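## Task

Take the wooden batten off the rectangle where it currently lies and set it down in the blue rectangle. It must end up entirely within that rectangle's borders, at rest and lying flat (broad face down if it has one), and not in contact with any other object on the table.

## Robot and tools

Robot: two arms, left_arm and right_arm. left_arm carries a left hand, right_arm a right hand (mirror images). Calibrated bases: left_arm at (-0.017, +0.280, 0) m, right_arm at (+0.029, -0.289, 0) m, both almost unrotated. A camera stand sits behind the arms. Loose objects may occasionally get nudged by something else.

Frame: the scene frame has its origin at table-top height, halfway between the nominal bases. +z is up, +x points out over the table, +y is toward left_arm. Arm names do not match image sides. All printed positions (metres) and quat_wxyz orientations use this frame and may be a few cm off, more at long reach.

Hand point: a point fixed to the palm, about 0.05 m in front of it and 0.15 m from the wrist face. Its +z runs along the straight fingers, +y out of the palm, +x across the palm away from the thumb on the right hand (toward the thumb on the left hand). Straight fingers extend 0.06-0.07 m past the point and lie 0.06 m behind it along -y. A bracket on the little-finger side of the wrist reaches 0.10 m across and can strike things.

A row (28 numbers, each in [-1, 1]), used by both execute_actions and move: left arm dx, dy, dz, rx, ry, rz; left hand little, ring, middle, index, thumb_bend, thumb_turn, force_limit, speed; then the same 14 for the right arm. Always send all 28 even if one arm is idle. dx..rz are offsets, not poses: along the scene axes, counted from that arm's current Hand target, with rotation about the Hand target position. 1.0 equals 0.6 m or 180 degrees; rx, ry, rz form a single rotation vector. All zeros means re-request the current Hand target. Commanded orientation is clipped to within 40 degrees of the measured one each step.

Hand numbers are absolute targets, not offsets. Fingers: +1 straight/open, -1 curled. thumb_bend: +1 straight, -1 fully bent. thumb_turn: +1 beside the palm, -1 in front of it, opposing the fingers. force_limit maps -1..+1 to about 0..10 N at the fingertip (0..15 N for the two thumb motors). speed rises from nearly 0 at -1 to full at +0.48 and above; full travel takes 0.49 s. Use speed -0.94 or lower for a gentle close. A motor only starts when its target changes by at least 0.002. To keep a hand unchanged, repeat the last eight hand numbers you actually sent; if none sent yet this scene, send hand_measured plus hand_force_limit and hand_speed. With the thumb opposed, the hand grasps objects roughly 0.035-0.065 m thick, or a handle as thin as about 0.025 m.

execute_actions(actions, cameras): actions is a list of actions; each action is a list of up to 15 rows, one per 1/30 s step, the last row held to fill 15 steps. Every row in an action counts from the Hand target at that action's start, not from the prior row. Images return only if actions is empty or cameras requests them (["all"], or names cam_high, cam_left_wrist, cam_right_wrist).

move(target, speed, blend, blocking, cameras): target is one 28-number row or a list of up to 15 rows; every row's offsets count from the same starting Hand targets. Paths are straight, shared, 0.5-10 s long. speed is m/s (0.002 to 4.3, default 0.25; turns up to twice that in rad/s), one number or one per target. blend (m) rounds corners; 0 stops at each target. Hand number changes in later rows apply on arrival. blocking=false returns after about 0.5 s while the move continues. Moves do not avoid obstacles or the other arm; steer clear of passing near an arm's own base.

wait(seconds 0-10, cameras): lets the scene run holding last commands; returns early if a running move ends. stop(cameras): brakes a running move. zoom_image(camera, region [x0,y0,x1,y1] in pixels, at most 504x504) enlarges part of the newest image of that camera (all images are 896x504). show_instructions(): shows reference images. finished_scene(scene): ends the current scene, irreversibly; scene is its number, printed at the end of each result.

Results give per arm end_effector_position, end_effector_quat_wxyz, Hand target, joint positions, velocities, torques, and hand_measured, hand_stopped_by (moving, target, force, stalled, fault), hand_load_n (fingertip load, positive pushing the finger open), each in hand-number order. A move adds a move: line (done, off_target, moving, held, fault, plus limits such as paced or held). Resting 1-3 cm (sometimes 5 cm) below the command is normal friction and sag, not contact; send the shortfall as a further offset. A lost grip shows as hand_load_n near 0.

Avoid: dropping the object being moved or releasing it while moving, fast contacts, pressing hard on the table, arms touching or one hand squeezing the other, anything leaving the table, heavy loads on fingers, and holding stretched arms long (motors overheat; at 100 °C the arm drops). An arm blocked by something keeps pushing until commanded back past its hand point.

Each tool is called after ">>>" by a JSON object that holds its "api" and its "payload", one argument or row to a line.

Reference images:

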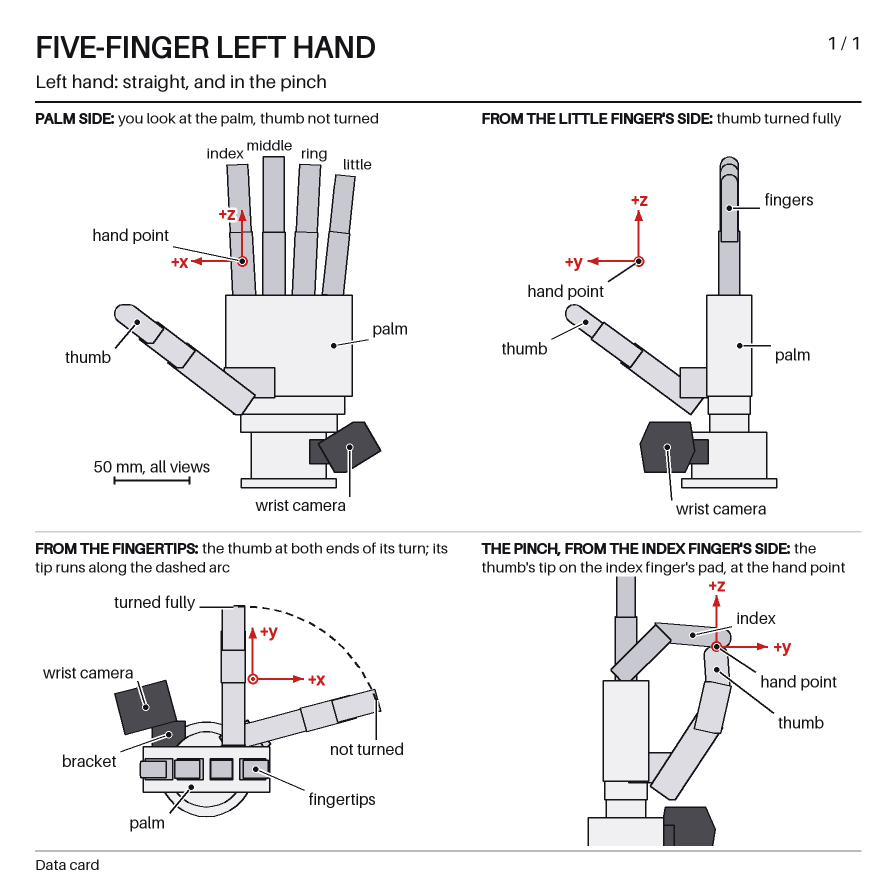

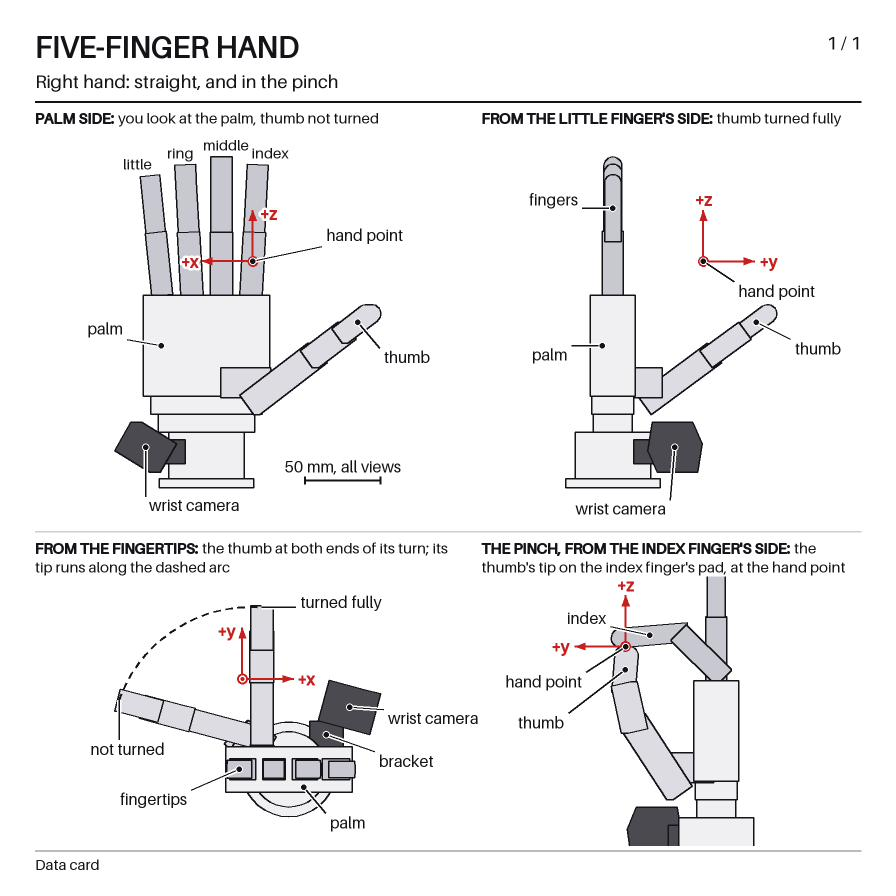

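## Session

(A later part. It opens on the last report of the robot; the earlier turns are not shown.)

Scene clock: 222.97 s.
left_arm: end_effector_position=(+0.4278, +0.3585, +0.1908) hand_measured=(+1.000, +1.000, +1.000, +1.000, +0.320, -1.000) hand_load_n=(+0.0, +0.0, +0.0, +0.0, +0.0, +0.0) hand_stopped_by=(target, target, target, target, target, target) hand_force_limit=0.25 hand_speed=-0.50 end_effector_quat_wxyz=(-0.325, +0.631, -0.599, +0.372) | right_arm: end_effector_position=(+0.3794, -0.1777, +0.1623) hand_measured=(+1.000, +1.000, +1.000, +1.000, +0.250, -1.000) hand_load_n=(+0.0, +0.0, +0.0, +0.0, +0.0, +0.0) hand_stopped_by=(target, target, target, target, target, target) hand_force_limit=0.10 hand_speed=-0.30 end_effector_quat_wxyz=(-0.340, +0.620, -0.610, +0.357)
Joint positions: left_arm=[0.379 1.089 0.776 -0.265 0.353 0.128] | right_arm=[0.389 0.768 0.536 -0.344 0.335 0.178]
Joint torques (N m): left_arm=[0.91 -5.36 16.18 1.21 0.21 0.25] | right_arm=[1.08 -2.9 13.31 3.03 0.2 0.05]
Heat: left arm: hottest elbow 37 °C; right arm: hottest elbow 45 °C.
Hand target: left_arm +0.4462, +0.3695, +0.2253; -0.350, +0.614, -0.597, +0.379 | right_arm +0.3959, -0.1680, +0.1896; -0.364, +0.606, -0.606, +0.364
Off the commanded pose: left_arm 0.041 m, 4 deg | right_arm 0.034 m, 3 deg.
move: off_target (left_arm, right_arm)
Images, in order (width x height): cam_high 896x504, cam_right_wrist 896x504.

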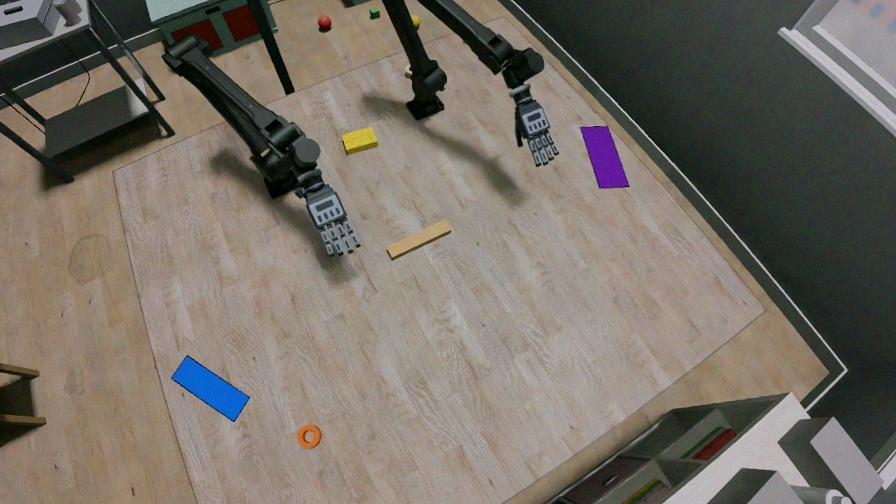

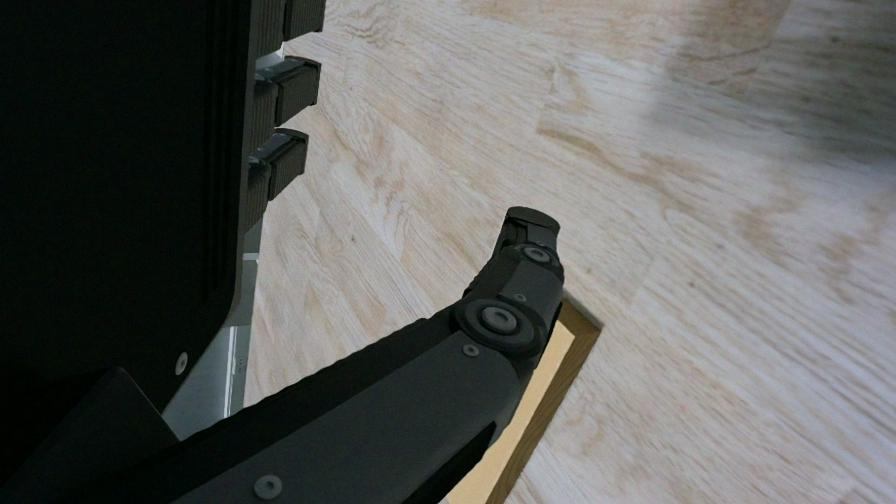

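>>> {"api": "move", "payload": {
  "target": [
    [0.0,0.0,0.0,0,0,0,1,1,1,1,0.32,-1,0.25,-0.5,0.085,0.3,-0.108,0,0,0,1,1,1,1,0.25,-1,0.1,-0.3]
  ],
  "speed": [0.2],
  "cameras": ["cam_high","cam_right_wrist"]
}}

>>> {"api": "zoom_image", "payload": {
  "camera": "cam_high",
  "region": [360, 180, 460, 280]
}}

Scene clock: 234.67 s.
left_arm: end_effector_position=(+0.4277, +0.3585, +0.1908) hand_measured=(+1.000, +1.000, +1.000, +1.000, +0.320, -1.000) hand_load_n=(+0.0, +0.0, +0.0, +0.0, +0.0, +0.0) hand_stopped_by=(target, target, target, target, target, target) hand_force_limit=0.25 hand_speed=-0.50 end_effector_quat_wxyz=(-0.325, +0.631, -0.599, +0.372) | right_arm: end_effector_position=(+0.4273, -0.0084, +0.1008) hand_measured=(+1.000, +1.000, +1.000, +1.000, +0.250, -1.000) hand_load_n=(+0.0, +0.0, +0.0, +0.0, +0.0, +0.5) hand_stopped_by=(target, target, target, target, target, target) hand_force_limit=0.10 hand_speed=-0.30 end_effector_quat_wxyz=(-0.337, +0.624, -0.603, +0.365)
Joint positions: left_arm=[0.379 1.089 0.776 -0.265 0.353 0.129] | right_arm=[0.788 1.318 0.723 -0.105 0.667 0.424]
Joint torques (N m): left_arm=[0.91 -5.25 16.21 1.21 0.23 0.26] | right_arm=[0.67 -9.11 12.56 2.78 0.4 0.06]
Heat: left arm: hottest elbow 39 °C; right arm: hottest elbow 48 °C.
Hand target: left_arm +0.4462, +0.3696, +0.2253; -0.350, +0.614, -0.597, +0.379 | right_arm +0.4469, +0.0120, +0.1249; -0.365, +0.606, -0.606, +0.364
Off the commanded pose: left_arm 0.041 m, 4 deg | right_arm 0.037 m, 4 deg.
move: off_target (left_arm, right_arm)
Images, in order (width x height): cam_high 896x504, cam_right_wrist 896x504.

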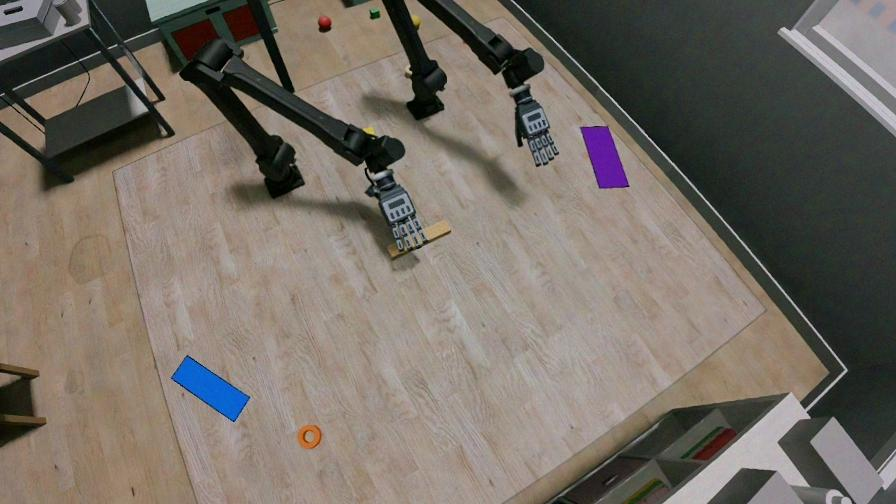

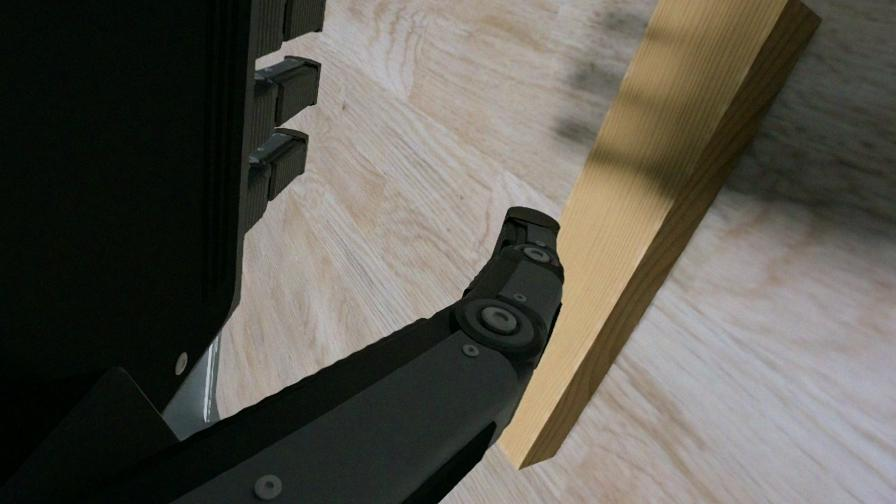

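Scaled by 5.040 from the camera's 896x504 image, which has a finer 1280x720 frame.

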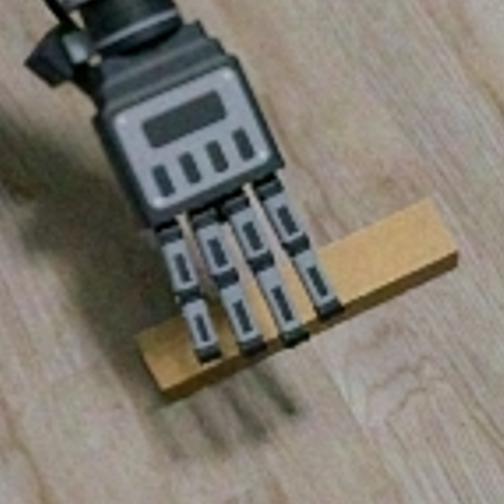

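>>> {"api": "move", "payload": {
  "target": [
    [0.0,0.0,0.0,0,0,0,1,1,1,1,0.32,-1,0.25,-0.5,0.0,0.03,-0.075,0.018,0,0.007,1,1,1,1,0.25,-1,0.1,-0.3]
  ],
  "speed": [0.12],
  "cameras": ["cam_high","cam_right_wrist"]
}}

>>> {"api": "zoom_image", "payload": {
  "camera": "cam_high",
  "region": [360, 180, 460, 280]
}}

Scene clock: 249.23 s.
left_arm: end_effector_position=(+0.4277, +0.3585, +0.1908) hand_measured=(+1.000, +1.000, +1.000, +1.000, +0.320, -1.000) hand_load_n=(+0.0, -0.5, +0.0, +0.0, +0.0, +0.0) hand_stopped_by=(target, target, target, target, target, target) hand_force_limit=0.25 hand_speed=-0.50 end_effector_quat_wxyz=(-0.325, +0.631, -0.599, +0.372) | right_arm: end_effector_position=(+0.4453, +0.0216, +0.0781) hand_measured=(+1.000, +1.000, +1.000, +1.000, +0.250, -1.000) hand_load_n=(+0.0, +0.0, +0.0, +0.0, +0.0, +0.0) hand_stopped_by=(target, target, target, target, target, target) hand_force_limit=0.10 hand_speed=-0.30 end_effector_quat_wxyz=(-0.376, +0.606, -0.609, +0.347)
Joint positions: left_arm=[0.379 1.089 0.776 -0.265 0.353 0.129] | right_arm=[0.793 1.432 0.723 0.074 0.638 0.456]
Joint torques (N m): left_arm=[0.91 -5.3 16.21 1.21 0.23 0.26] | right_arm=[1.14 -10.58 8.13 2.97 0.2 0.03]
Heat: left arm: hottest elbow 41 °C; right arm: hottest elbow 47 °C.
Hand target: left_arm +0.4462, +0.3696, +0.2253; -0.350, +0.614, -0.597, +0.379 | right_arm +0.4470, +0.0299, +0.0799; -0.385, +0.602, -0.609, +0.343
Off the commanded pose: left_arm 0.041 m, 4 deg | right_arm 0.009 m, 1 deg.
move: off_target (left_arm)
Images, in order (width x height): cam_high 896x504, cam_right_wrist 896x504.

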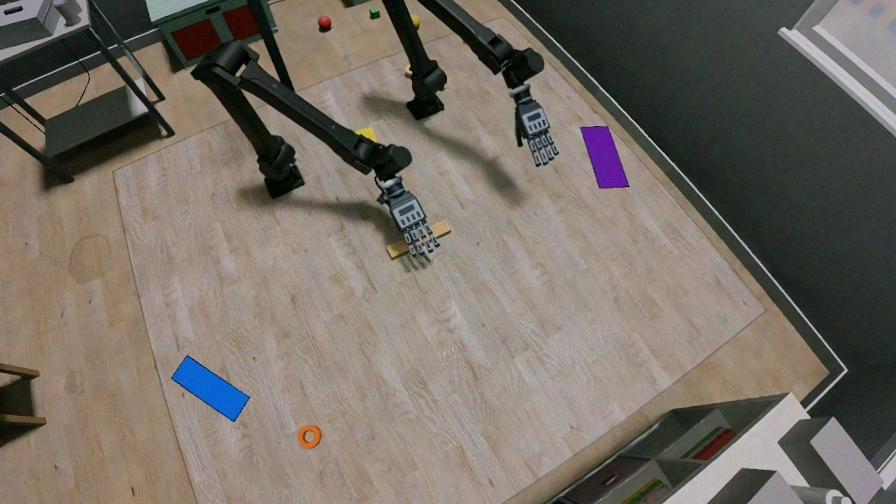

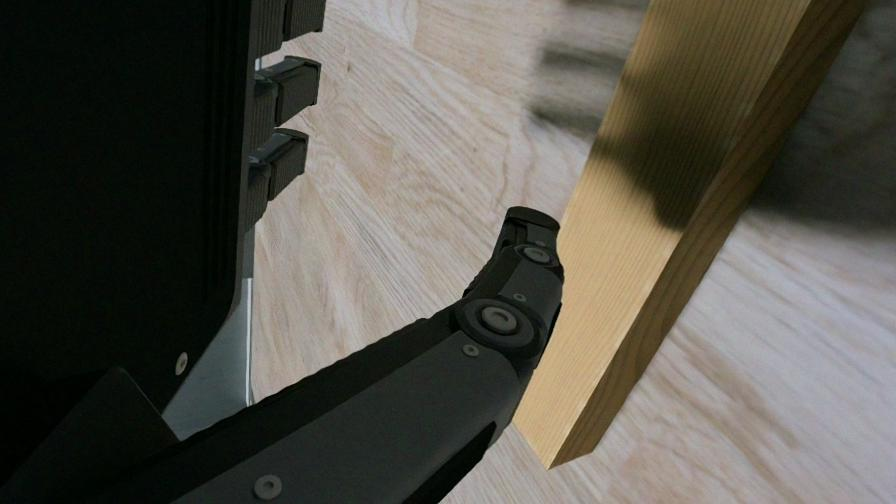

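Scaled by 5.040 from the camera's 896x504 image, which has a finer 1280x720 frame.

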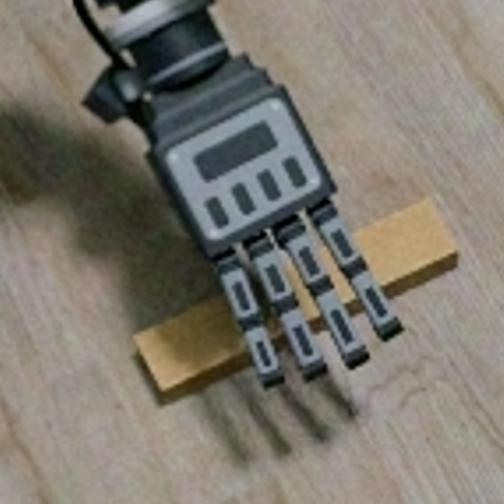

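>>> {"api": "move", "payload": {
  "target": [
    [0.0,0.0,0.0,0,0,0,1,1,1,1,0.32,-1,0.25,-0.5,-0.038,-0.01,-0.05,-0.01,0,-0.01,1,1,1,1,0.25,-1,0.1,-0.3]
  ],
  "speed": [0.1],
  "cameras": ["cam_high","cam_right_wrist"]
}}

>>> {"api": "zoom_image", "payload": {
  "camera": "cam_high",
  "region": [360, 180, 460, 280]
}}

Scene clock: 258.63 s.
left_arm: end_effector_position=(+0.4277, +0.3585, +0.1908) hand_measured=(+1.000, +1.000, +1.000, +1.000, +0.320, -1.000) hand_load_n=(+0.0, +0.0, +0.0, +0.0, +0.0, +0.0) hand_stopped_by=(target, target, target, target, target, target) hand_force_limit=0.25 hand_speed=-0.50 end_effector_quat_wxyz=(-0.325, +0.631, -0.599, +0.372) | right_arm: end_effector_position=(+0.4247, +0.0193, +0.0517) hand_measured=(+1.000, +1.000, +1.000, +1.000, +0.250, -1.000) hand_load_n=(+0.0, +0.0, +0.0, +0.0, +0.0, +0.0) hand_stopped_by=(target, target, target, target, target, target) hand_force_limit=0.10 hand_speed=-0.30 end_effector_quat_wxyz=(-0.365, +0.601, -0.612, +0.361)
Joint positions: left_arm=[0.379 1.089 0.776 -0.265 0.353 0.129] | right_arm=[0.845 1.463 0.671 0.117 0.712 0.497]
Joint torques (N m): left_arm=[0.85 -5.25 16.21 1.22 0.23 0.26] | right_arm=[1.08 -10.4 6.97 2.85 0.4 0.07]
Motor temperatures (°C): left_arm=[29 34 43 28 28 29] | right_arm=[32 29 46 26 30 28]
Heat: left arm: hottest elbow 43 °C; right arm: hottest elbow 46 °C.
Hand target: left_arm +0.4462, +0.3696, +0.2253; -0.350, +0.614, -0.597, +0.379 | right_arm +0.4242, +0.0239, +0.0501; -0.371, +0.598, -0.613, +0.359
Off the commanded pose: left_arm 0.041 m, 4 deg | right_arm 0.005 m, 1 deg.
move: off_target (left_arm)
Images, in order (width x height): cam_high 896x504, cam_right_wrist 896x504.

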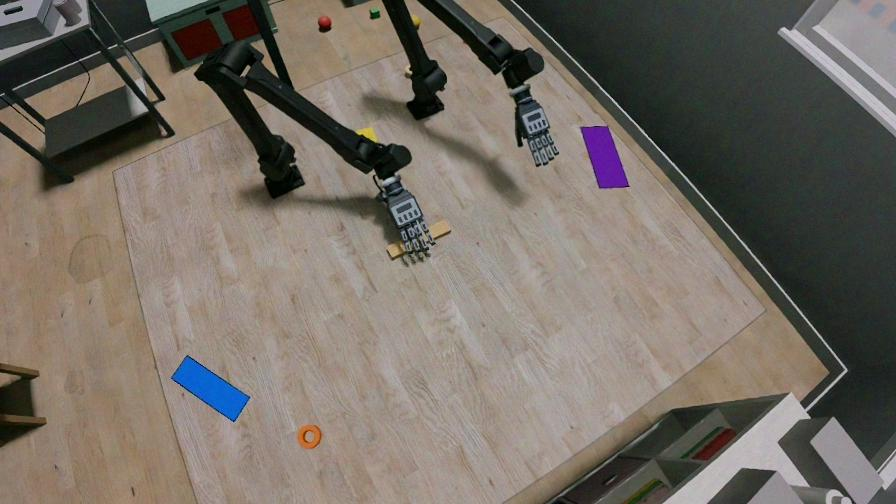

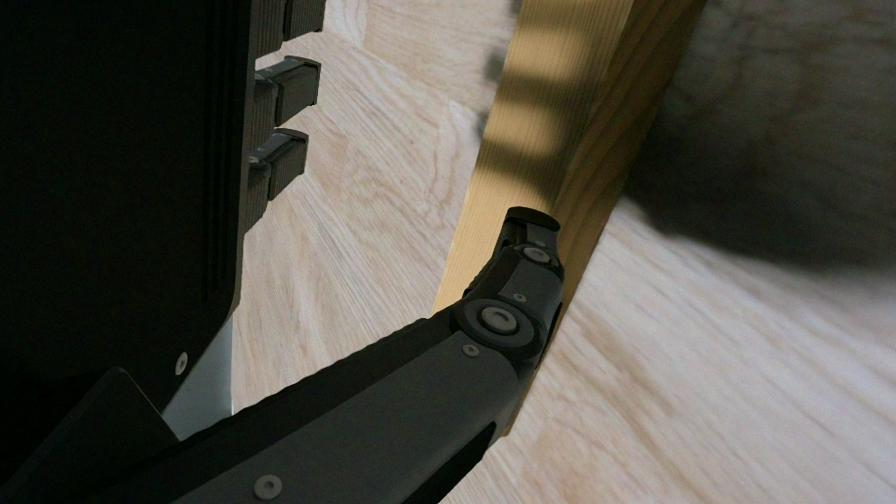

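Scaled by 5.040 from the camera's 896x504 image, which has a finer 1280x720 frame.

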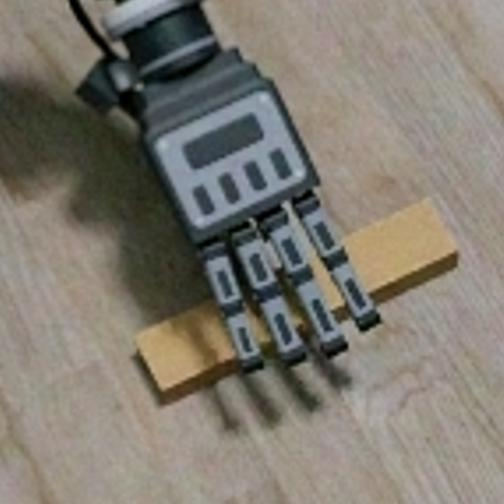

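>>> {"api": "move", "payload": {
  "target": [0,0,0,0,0,0,1,1,1,1,0.32,-1,0.25,-0.5,0,0,-0.025,0,0,0,1,1,1,1,0.25,-1,0.1,-0.3],
  "speed": 0.05,
  "cameras": ["cam_right_wrist"]
}}

Scene clock: 280.23 s.
left_arm: end_effector_position=(+0.4277, +0.3585, +0.1908) hand_measured=(+1.000, +1.000, +1.000, +1.000, +0.320, -1.000) hand_load_n=(+0.0, +0.0, +0.0, +0.0, +0.0, +0.0) hand_stopped_by=(target, target, target, target, target, target) hand_force_limit=0.25 hand_speed=-0.50 end_effector_quat_wxyz=(-0.325, +0.631, -0.599, +0.372) | right_arm: end_effector_position=(+0.4254, +0.0201, +0.0378) hand_measured=(+1.000, +1.000, +1.000, +1.000, +0.250, -1.000) hand_load_n=(+0.0, +0.0, +0.0, +0.0, +0.0, +0.0) hand_stopped_by=(target, target, target, target, target, target) hand_force_limit=0.10 hand_speed=-0.30 end_effector_quat_wxyz=(-0.366, +0.600, -0.613, +0.361)
Joint positions: left_arm=[0.379 1.089 0.776 -0.265 0.353 0.129] | right_arm=[0.845 1.501 0.659 0.169 0.713 0.498]
Joint torques (N m): left_arm=[0.85 -5.3 16.21 1.21 0.23 0.26] | right_arm=[1.03 -10.58 6.56 2.84 0.4 0.05]
Heat: left arm: hottest elbow 44 °C; right arm: hottest elbow 45 °C.
Hand target: left_arm +0.4462, +0.3696, +0.2253; -0.350, +0.614, -0.597, +0.379 | right_arm +0.4243, +0.0239, +0.0350; -0.370, +0.598, -0.613, +0.359
Off the commanded pose: left_arm 0.041 m, 4 deg | right_arm 0.005 m, 1 deg.
move: off_target (left_arm)
Images, in order (width x height): cam_right_wrist 896x504.

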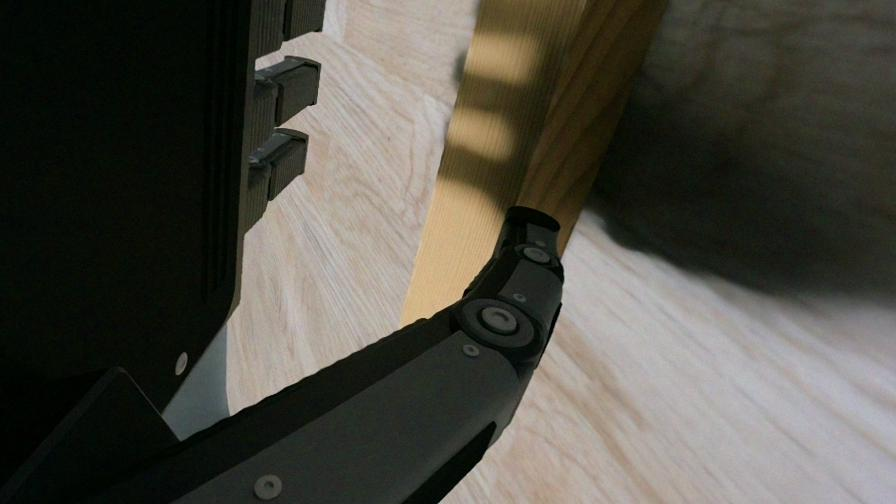

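>>> {"api": "move", "payload": {
  "target": [0,0,0,0,0,0,1,1,1,1,0.32,-1,0.25,-0.5,-0.01,0,-0.018,0,0,0,1,1,1,1,0.25,-1,0.1,-0.3],
  "speed": 0.05,
  "cameras": ["cam_right_wrist"]
}}

Scene clock: 286.27 s.
left_arm: end_effector_position=(+0.4277, +0.3585, +0.1908) hand_measured=(+1.000, +1.000, +1.000, +1.000, +0.320, -1.000) hand_load_n=(+0.0, +0.0, +0.0, +0.0, +0.0, +0.0) hand_stopped_by=(target, target, target, target, target, target) hand_force_limit=0.25 hand_speed=-0.50 end_effector_quat_wxyz=(-0.325, +0.631, -0.599, +0.372) | right_arm: end_effector_position=(+0.4198, +0.0202, +0.0274) hand_measured=(+1.000, +1.000, +1.000, +1.000, +0.250, -1.000) hand_load_n=(+0.0, +0.0, +0.0, +0.0, +0.0, +0.0) hand_stopped_by=(target, target, target, target, target, target) hand_force_limit=0.10 hand_speed=-0.30 end_effector_quat_wxyz=(-0.367, +0.600, -0.612, +0.361)
Joint positions: left_arm=[0.379 1.089 0.776 -0.265 0.353 0.129] | right_arm=[0.856 1.52 0.641 0.201 0.722 0.507]
Joint torques (N m): left_arm=[0.85 -5.3 16.23 1.22 0.23 0.26] | right_arm=[1.08 -10.52 6.28 2.77 0.41 0]
Heat: left arm: hottest elbow 45 °C; right arm: hottest elbow 44 °C.
Hand target: left_arm +0.4462, +0.3696, +0.2253; -0.350, +0.614, -0.597, +0.379 | right_arm +0.4181, +0.0240, +0.0242; -0.371, +0.598, -0.613, +0.359
Off the commanded pose: left_arm 0.041 m, 4 deg | right_arm 0.005 m, 1 deg.
move: off_target (left_arm)
Images, in order (width x height): cam_right_wrist 896x504.

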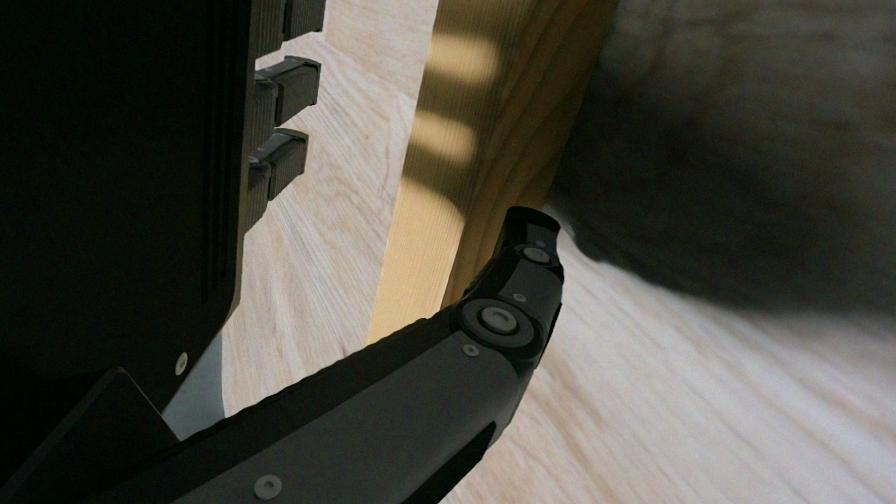

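>>> {"api": "move", "payload": {
  "target": [0,0,0,0,0,0,1,1,1,1,0.32,-1,0.25,-0.5,-0.002,0,-0.02,0,0,0,1,1,1,1,0.25,-1,0.1,-0.3],
  "speed": 0.05,
  "cameras": ["cam_right_wrist"]
}}

Scene clock: 290.07 s.
left_arm: end_effector_position=(+0.4277, +0.3585, +0.1908) hand_measured=(+1.000, +1.000, +1.000, +1.000, +0.320, -1.000) hand_load_n=(+0.0, +0.0, +0.0, +0.0, +0.0, +0.0) hand_stopped_by=(target, target, target, target, target, target) hand_force_limit=0.25 hand_speed=-0.50 end_effector_quat_wxyz=(-0.325, +0.631, -0.599, +0.372) | right_arm: end_effector_position=(+0.4189, +0.0201, +0.0153) hand_measured=(+1.000, +1.000, +1.000, +1.000, +0.250, -1.000) hand_load_n=(+0.0, +0.0, +0.0, +0.0, +0.0, +0.0) hand_stopped_by=(target, target, target, target, target, target) hand_force_limit=0.10 hand_speed=-0.30 end_effector_quat_wxyz=(-0.366, +0.600, -0.613, +0.361)
Joint positions: left_arm=[0.379 1.089 0.776 -0.265 0.353 0.129] | right_arm=[0.858 1.552 0.63 0.243 0.724 0.509]
Joint torques (N m): left_arm=[0.85 -5.3 16.21 1.22 0.23 0.26] | right_arm=[1.14 -10.7 6 2.81 0.41 0.05]
Heat: left arm: hottest elbow 45 °C; right arm: hottest elbow 44 °C.
Hand target: left_arm +0.4462, +0.3696, +0.2253; -0.350, +0.614, -0.597, +0.379 | right_arm +0.4169, +0.0239, +0.0121; -0.370, +0.598, -0.613, +0.359
Off the commanded pose: left_arm 0.041 m, 4 deg | right_arm 0.005 m, 1 deg.
move: off_target (left_arm)
Images, in order (width x height): cam_right_wrist 896x504.

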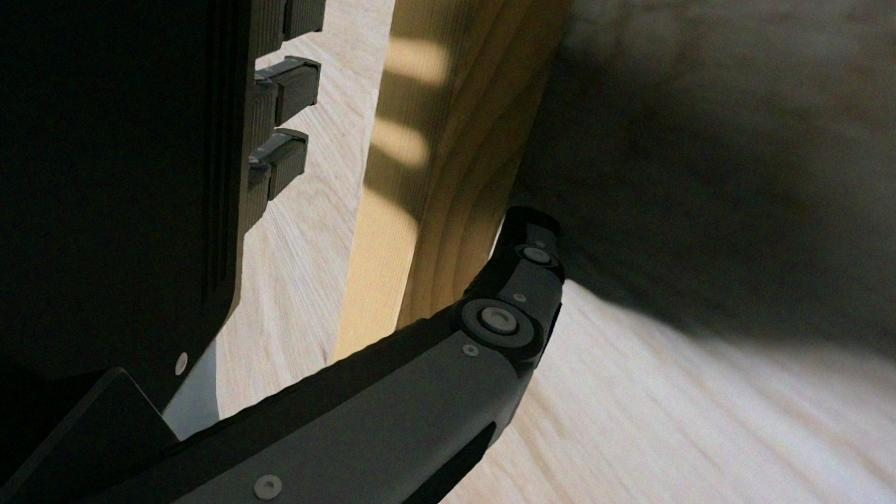

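>>> {"api": "move", "payload": {
  "target": [0,0,0,0,0,0,1,1,1,1,0.32,-1,0.25,-0.5,0.012,0,0,0,0,0,1,1,1,1,0.25,-1,0.1,-0.3],
  "speed": 0.05,
  "cameras": ["cam_right_wrist"]
}}

Scene clock: 293.90 s.
left_arm: end_effector_position=(+0.4277, +0.3585, +0.1908) hand_measured=(+1.000, +1.000, +1.000, +1.000, +0.320, -1.000) hand_load_n=(+0.0, +0.0, +0.0, +0.0, +0.0, +0.0) hand_stopped_by=(target, target, target, target, target, target) hand_force_limit=0.25 hand_speed=-0.50 end_effector_quat_wxyz=(-0.325, +0.631, -0.599, +0.372) | right_arm: end_effector_position=(+0.4186, +0.0213, +0.0124) hand_measured=(+1.000, +1.000, +1.000, +1.000, +0.250, -1.000) hand_load_n=(+0.0, +0.0, +0.0, +0.0, +0.0, +0.0) hand_stopped_by=(target, target, target, target, target, target) hand_force_limit=0.10 hand_speed=-0.30 end_effector_quat_wxyz=(-0.367, +0.602, -0.612, +0.359)
Joint positions: left_arm=[0.379 1.089 0.776 -0.265 0.353 0.129] | right_arm=[0.858 1.56 0.63 0.25 0.719 0.509]
Joint torques (N m): left_arm=[0.85 -5.25 16.23 1.21 0.23 0.26] | right_arm=[-0.03 -10.52 6.84 2.82 0.25 -0.06]
Heat: left arm: hottest elbow 45 °C; right arm: hottest elbow 43 °C.
Hand target: left_arm +0.4462, +0.3696, +0.2253; -0.350, +0.614, -0.597, +0.379 | right_arm +0.4242, +0.0239, +0.0121; -0.370, +0.598, -0.613, +0.359
Off the commanded pose: left_arm 0.041 m, 4 deg | right_arm 0.006 m, 1 deg.
move: off_target (left_arm)
Images, in order (width x height): cam_right_wrist 896x504.

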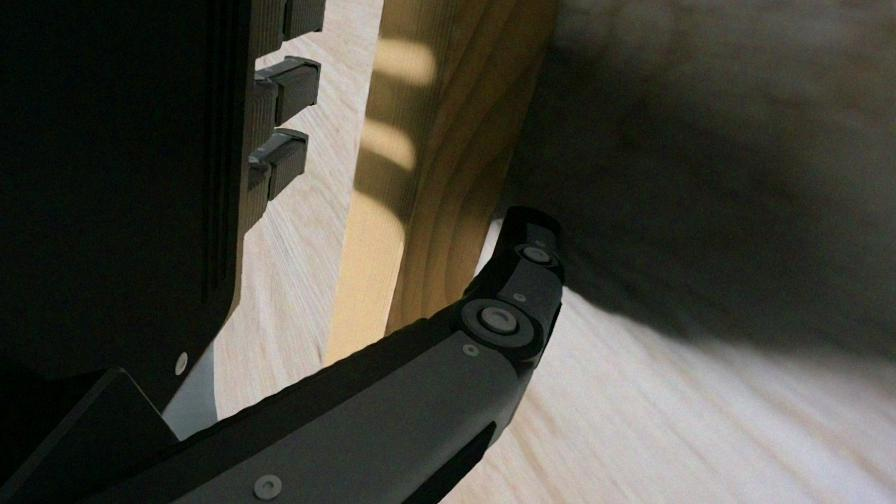

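>>> {"api": "move", "payload": {
  "target": [0,0,0,0,0,0,1,1,1,1,0.32,-1,0.25,-0.5,0.016,0,0.006,0,0,0,1,1,1,1,0.25,-1,0.1,-0.3],
  "speed": 0.08,
  "cameras": ["cam_right_wrist"]
}}

Scene clock: 296.57 s.
left_arm: end_effector_position=(+0.4277, +0.3585, +0.1908) hand_measured=(+1.000, +1.000, +1.000, +1.000, +0.320, -1.000) hand_load_n=(+0.0, +0.0, +0.0, +0.0, -0.5, +0.0) hand_stopped_by=(target, target, target, target, target, target) hand_force_limit=0.25 hand_speed=-0.50 end_effector_quat_wxyz=(-0.325, +0.631, -0.599, +0.372) | right_arm: end_effector_position=(+0.4200, +0.0200, +0.0115) hand_measured=(+1.000, +1.000, +1.000, +1.000, +0.250, -1.000) hand_load_n=(+0.0, +0.0, -0.5, +0.0, -0.5, -1.0) hand_stopped_by=(target, target, target, target, target, target) hand_force_limit=0.10 hand_speed=-0.30 end_effector_quat_wxyz=(-0.366, +0.604, -0.612, +0.356)
Joint positions: left_arm=[0.379 1.089 0.776 -0.265 0.353 0.129] | right_arm=[0.849 1.56 0.63 0.25 0.704 0.503]
Joint torques (N m): left_arm=[0.85 -5.25 16.21 1.21 0.23 0.26] | right_arm=[-0.85 -10.29 8.29 2.63 0.19 -0.12]
Heat: left arm: hottest elbow 45 °C; right arm: hottest elbow 43 °C.
Hand target: left_arm +0.4462, +0.3696, +0.2253; -0.350, +0.614, -0.597, +0.379 | right_arm +0.4337, +0.0238, +0.0156; -0.370, +0.598, -0.613, +0.359
Off the commanded pose: left_arm 0.041 m, 4 deg | right_arm 0.015 m, 1 deg.
move: off_target (left_arm, right_arm)
Images, in order (width x height): cam_right_wrist 896x504.

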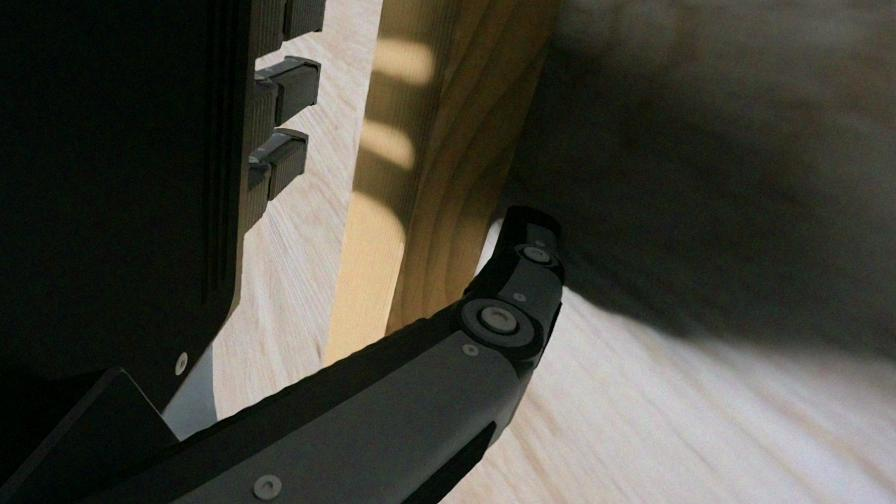

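>>> {"api": "move", "payload": {
  "target": [0,0,0,0,0,0,1,1,1,1,0.32,-1,0.25,-0.5,0.004,0,0.018,0,0,0,1,1,1,1,0.25,-1,0.1,-0.3],
  "speed": 0.08,
  "cameras": ["cam_right_wrist"]
}}

Scene clock: 301.80 s.
left_arm: end_effector_position=(+0.4277, +0.3585, +0.1908) hand_measured=(+1.000, +1.000, +1.000, +1.000, +0.320, -1.000) hand_load_n=(+0.0, +0.0, +0.0, +0.0, +0.0, +0.0) hand_stopped_by=(target, target, target, target, target, target) hand_force_limit=0.25 hand_speed=-0.50 end_effector_quat_wxyz=(-0.325, +0.631, -0.599, +0.372) | right_arm: end_effector_position=(+0.4202, +0.0199, +0.0119) hand_measured=(+1.000, +1.000, +1.000, +1.000, +0.250, -1.000) hand_load_n=(+0.0, +0.0, +0.0, +0.0, +0.0, +0.5) hand_stopped_by=(target, target, target, target, target, target) hand_force_limit=0.10 hand_speed=-0.30 end_effector_quat_wxyz=(-0.364, +0.607, -0.612, +0.353)
Joint positions: left_arm=[0.379 1.089 0.776 -0.265 0.353 0.129] | right_arm=[0.846 1.557 0.633 0.239 0.696 0.501]
Joint torques (N m): left_arm=[0.91 -5.3 16.21 1.22 0.23 0.26] | right_arm=[-0.91 -12.4 8.92 1.8 0.35 -0.14]
Heat: left arm: hottest elbow 46 °C; right arm: hottest elbow 43 °C.
Hand target: left_arm +0.4462, +0.3696, +0.2253; -0.350, +0.614, -0.597, +0.379 | right_arm +0.4363, +0.0240, +0.0268; -0.371, +0.598, -0.613, +0.359
Off the commanded pose: left_arm 0.041 m, 4 deg | right_arm 0.022 m, 1 deg.
move: off_target (left_arm, right_arm)
Images, in order (width x height): cam_right_wrist 896x504.

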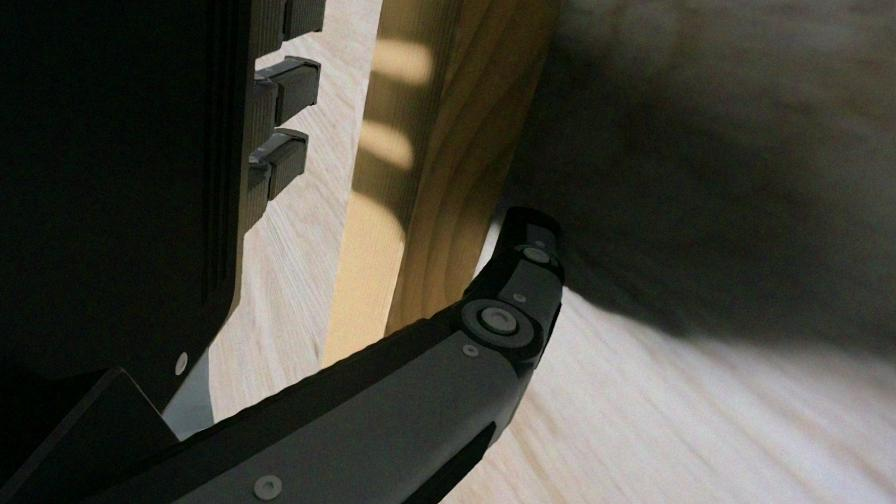

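>>> {"api": "move", "payload": {
  "target": [0,0,0,0,0,0,1,1,1,1,0.32,-1,0.25,-0.5,0.002,0.0,-0.013,0,0,0,0.55,0.55,0.5,0.5,0.25,-1,-0.5,-0.5],
  "speed": 0.08,
  "cameras": ["cam_right_wrist"]
}}

Scene clock: 310.97 s.
left_arm: end_effector_position=(+0.4277, +0.3585, +0.1908) hand_measured=(+1.000, +1.000, +1.000, +1.000, +0.320, -1.000) hand_load_n=(+0.0, -0.5, +0.0, -0.5, +0.0, +0.0) hand_stopped_by=(target, target, target, target, target, target) hand_force_limit=0.25 hand_speed=-0.50 end_effector_quat_wxyz=(-0.325, +0.631, -0.599, +0.372) | right_arm: end_effector_position=(+0.4247, +0.0179, +0.0138) hand_measured=(+0.550, +0.550, +0.500, +0.500, +0.250, -1.000) hand_load_n=(+0.0, +0.0, +0.0, +0.0, +0.0, +0.0) hand_stopped_by=(target, target, target, target, target, target) hand_force_limit=-0.50 hand_speed=-0.50 end_effector_quat_wxyz=(-0.365, +0.603, -0.614, +0.355)
Joint positions: left_arm=[0.379 1.089 0.776 -0.265 0.353 0.129] | right_arm=[0.836 1.558 0.636 0.244 0.696 0.498]
Joint torques (N m): left_arm=[0.85 -5.25 16.21 1.21 0.23 0.26] | right_arm=[-0.26 -10.34 8.49 2.4 0.3 -0.13]
Heat: left arm: hottest elbow 46 °C; right arm: hottest elbow 43 °C.
Hand target: left_arm +0.4462, +0.3696, +0.2253; -0.350, +0.614, -0.597, +0.379 | right_arm +0.4374, +0.0239, +0.0187; -0.370, +0.598, -0.613, +0.359
Off the commanded pose: left_arm 0.041 m, 4 deg | right_arm 0.015 m, 1 deg.
move: off_target (left_arm, right_arm)
Images, in order (width x height): cam_right_wrist 896x504.

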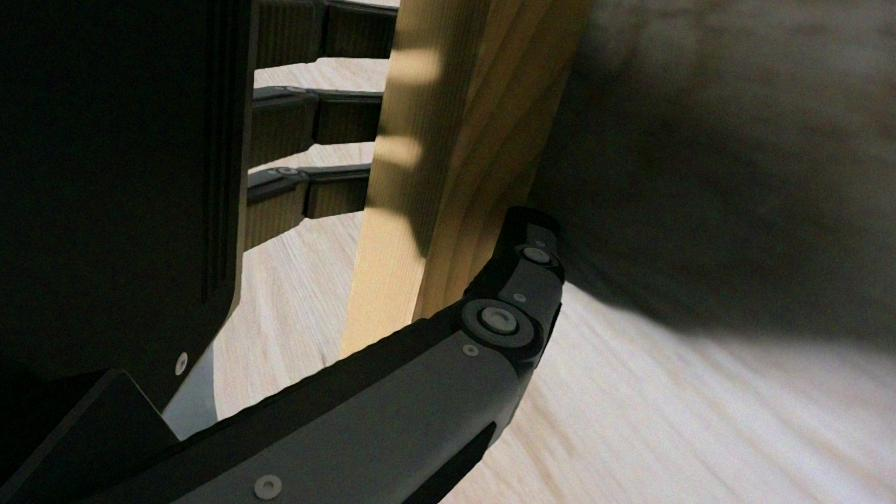

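>>> {"api": "move", "payload": {
  "target": [0,0,0,0,0,0,1,1,1,1,0.32,-1,0.25,-0.5,-0.010,0.0,-0.003,0,0,0,0.55,0.55,0.2,0.2,0.25,-1,-0.4,-0.7],
  "speed": 0.08,
  "cameras": ["cam_right_wrist"]
}}

>>> {"api": "move", "payload": {
  "target": [0,0,0,0,0,0,1,1,1,1,0.32,-1,0.25,-0.5,0,0.0,0,0,0,0,0.45,0.45,0,-0.05,0.2,-1,-0.1,-0.8],
  "speed": 0.08,
  "cameras": ["cam_right_wrist"]
}}

Scene clock: 315.37 s.
left_arm: end_effector_position=(+0.4277, +0.3585, +0.1908) hand_measured=(+1.000, +1.000, +1.000, +1.000, +0.320, -1.000) hand_load_n=(+0.0, +0.0, +0.0, +0.0, +0.0, +0.0) hand_stopped_by=(target, target, target, target, target, target) hand_force_limit=0.25 hand_speed=-0.50 end_effector_quat_wxyz=(-0.325, +0.631, -0.599, +0.372) | right_arm: end_effector_position=(+0.4297, +0.0180, +0.0183) hand_measured=(+0.550, +0.550, +0.310, +0.282, +0.250, -1.000) hand_load_n=(+0.0, +0.0, +0.5, +3.5, +2.0, -1.0) hand_stopped_by=(target, target, force, force, target, target) hand_force_limit=-0.40 hand_speed=-0.70 end_effector_quat_wxyz=(-0.370, +0.595, -0.616, +0.360)
Joint positions: left_arm=[0.379 1.089 0.776 -0.265 0.353 0.129] | right_arm=[0.833 1.558 0.641 0.256 0.706 0.498]
Joint torques (N m): left_arm=[0.91 -5.3 16.21 1.21 0.23 0.26] | right_arm=[0.85 -10.64 7.35 2.21 0.23 -0.06]
Heat: left arm: hottest elbow 46 °C; right arm: hottest elbow 43 °C.
Hand target: left_arm +0.4462, +0.3696, +0.2253; -0.350, +0.614, -0.597, +0.379 | right_arm +0.4315, +0.0239, +0.0170; -0.371, +0.598, -0.613, +0.359
Off the commanded pose: left_arm 0.041 m, 4 deg | right_arm 0.006 m, 0 deg.
move: off_target (left_arm)
Images, in order (width x height): cam_right_wrist 896x504.

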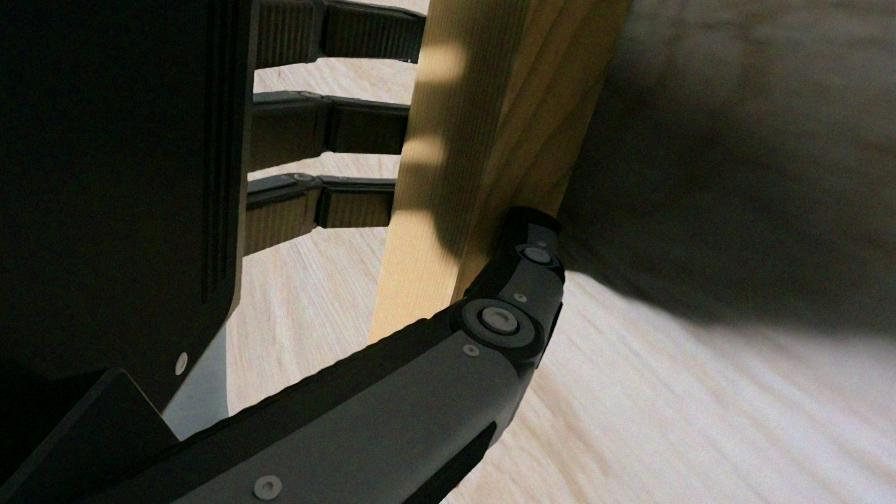

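Scene clock: 315.87 s.
left_arm: end_effector_position=(+0.4277, +0.3585, +0.1908) hand_measured=(+1.000, +1.000, +1.000, +1.000, +0.320, -1.000) hand_load_n=(+0.0, +0.0, +0.0, +0.0, +0.0, -0.5) hand_stopped_by=(target, target, target, target, target, target) hand_force_limit=0.25 hand_speed=-0.50 end_effector_quat_wxyz=(-0.325, +0.631, -0.599, +0.372) | right_arm: end_effector_position=(+0.4301, +0.0180, +0.0187) hand_measured=(+0.450, +0.450, +0.276, +0.268, +0.248, -1.000) hand_load_n=(+0.0, +0.0, +4.0, +5.0, +9.0, -0.5) hand_stopped_by=(target, target, force, force, force, target) hand_force_limit=-0.10 hand_speed=-0.80 end_effector_quat_wxyz=(-0.371, +0.594, -0.616, +0.360)
Joint positions: left_arm=[0.379 1.089 0.776 -0.265 0.353 0.129] | right_arm=[0.833 1.558 0.641 0.258 0.707 0.498]
Joint torques (N m): left_arm=[0.85 -5.25 16.21 1.22 0.23 0.26] | right_arm=[0.85 -10.64 7.34 2.15 0.17 -0.06]
Heat: left arm: hottest elbow 46 °C; right arm: hottest elbow 43 °C.
Hand target: left_arm +0.4462, +0.3696, +0.2253; -0.350, +0.614, -0.597, +0.379 | right_arm +0.4315, +0.0239, +0.0170; -0.371, +0.598, -0.613, +0.359
Off the commanded pose: left_arm 0.041 m, 4 deg | right_arm 0.006 m, 1 deg.
move: off_target (left_arm)
Images, in order (width x height): cam_right_wrist 896x504.

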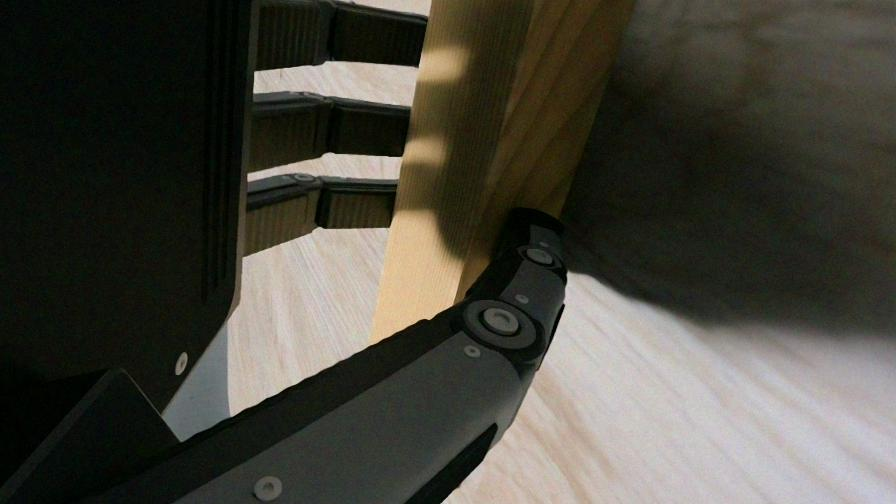

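>>> {"api": "move", "payload": {
  "target": [0,0,0,0,0,0,1,1,1,1,0.32,-1,0.25,-0.5,0,0.0,0,0,0,0,0.45,0.4,-0.1,-0.15,0.15,-1,0.25,-0.75],
  "speed": 0.08,
  "cameras": ["cam_high", "cam_right_wrist"]
}}

Scene clock: 318.10 s.
left_arm: end_effector_position=(+0.4277, +0.3585, +0.1908) hand_measured=(+1.000, +1.000, +1.000, +1.000, +0.320, -1.000) hand_load_n=(+0.0, +0.0, +0.0, +0.0, +0.0, +0.0) hand_stopped_by=(target, target, target, target, target, target) hand_force_limit=0.25 hand_speed=-0.50 end_effector_quat_wxyz=(-0.325, +0.631, -0.599, +0.372) | right_arm: end_effector_position=(+0.4305, +0.0180, +0.0191) hand_measured=(+0.450, +0.400, +0.258, +0.248, +0.246, -1.000) hand_load_n=(+0.0, +0.0, +7.0, +8.0, +15.0, -0.5) hand_stopped_by=(target, target, force, force, force, target) hand_force_limit=0.25 hand_speed=-0.75 end_effector_quat_wxyz=(-0.371, +0.594, -0.616, +0.361)
Joint positions: left_arm=[0.379 1.089 0.776 -0.265 0.353 0.129] | right_arm=[0.833 1.558 0.641 0.259 0.709 0.498]
Joint torques (N m): left_arm=[0.85 -5.25 16.21 1.22 0.23 0.26] | right_arm=[0.85 -10.58 7.34 2.1 0.11 -0.05]
Heat: left arm: hottest elbow 46 °C; right arm: hottest elbow 43 °C.
Hand target: left_arm +0.4462, +0.3696, +0.2253; -0.350, +0.614, -0.597, +0.379 | right_arm +0.4315, +0.0239, +0.0170; -0.371, +0.598, -0.613, +0.359
Off the commanded pose: left_arm 0.041 m, 4 deg | right_arm 0.006 m, 1 deg.
move: off_target (left_arm)
Images, in order (width x height): cam_high 896x504, cam_right_wrist 896x504.

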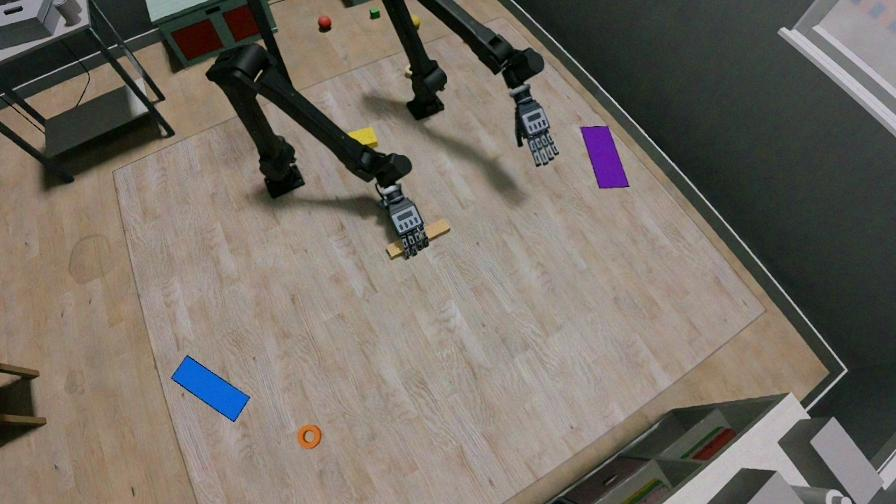

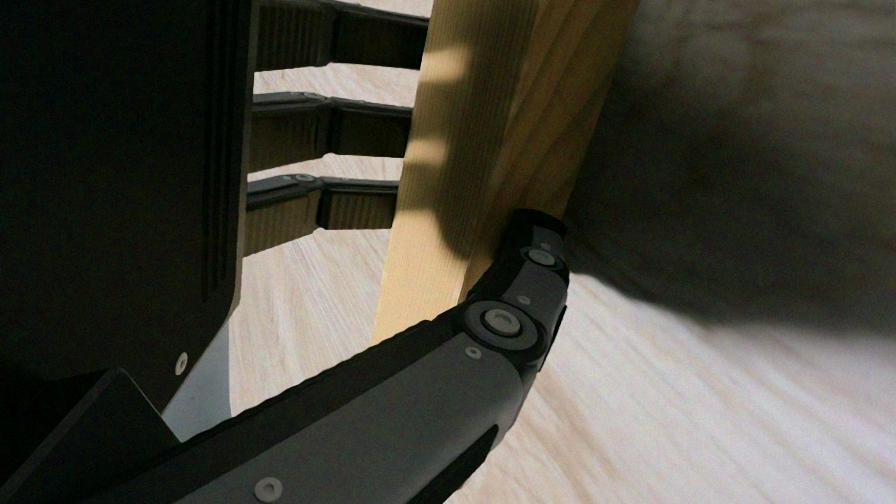

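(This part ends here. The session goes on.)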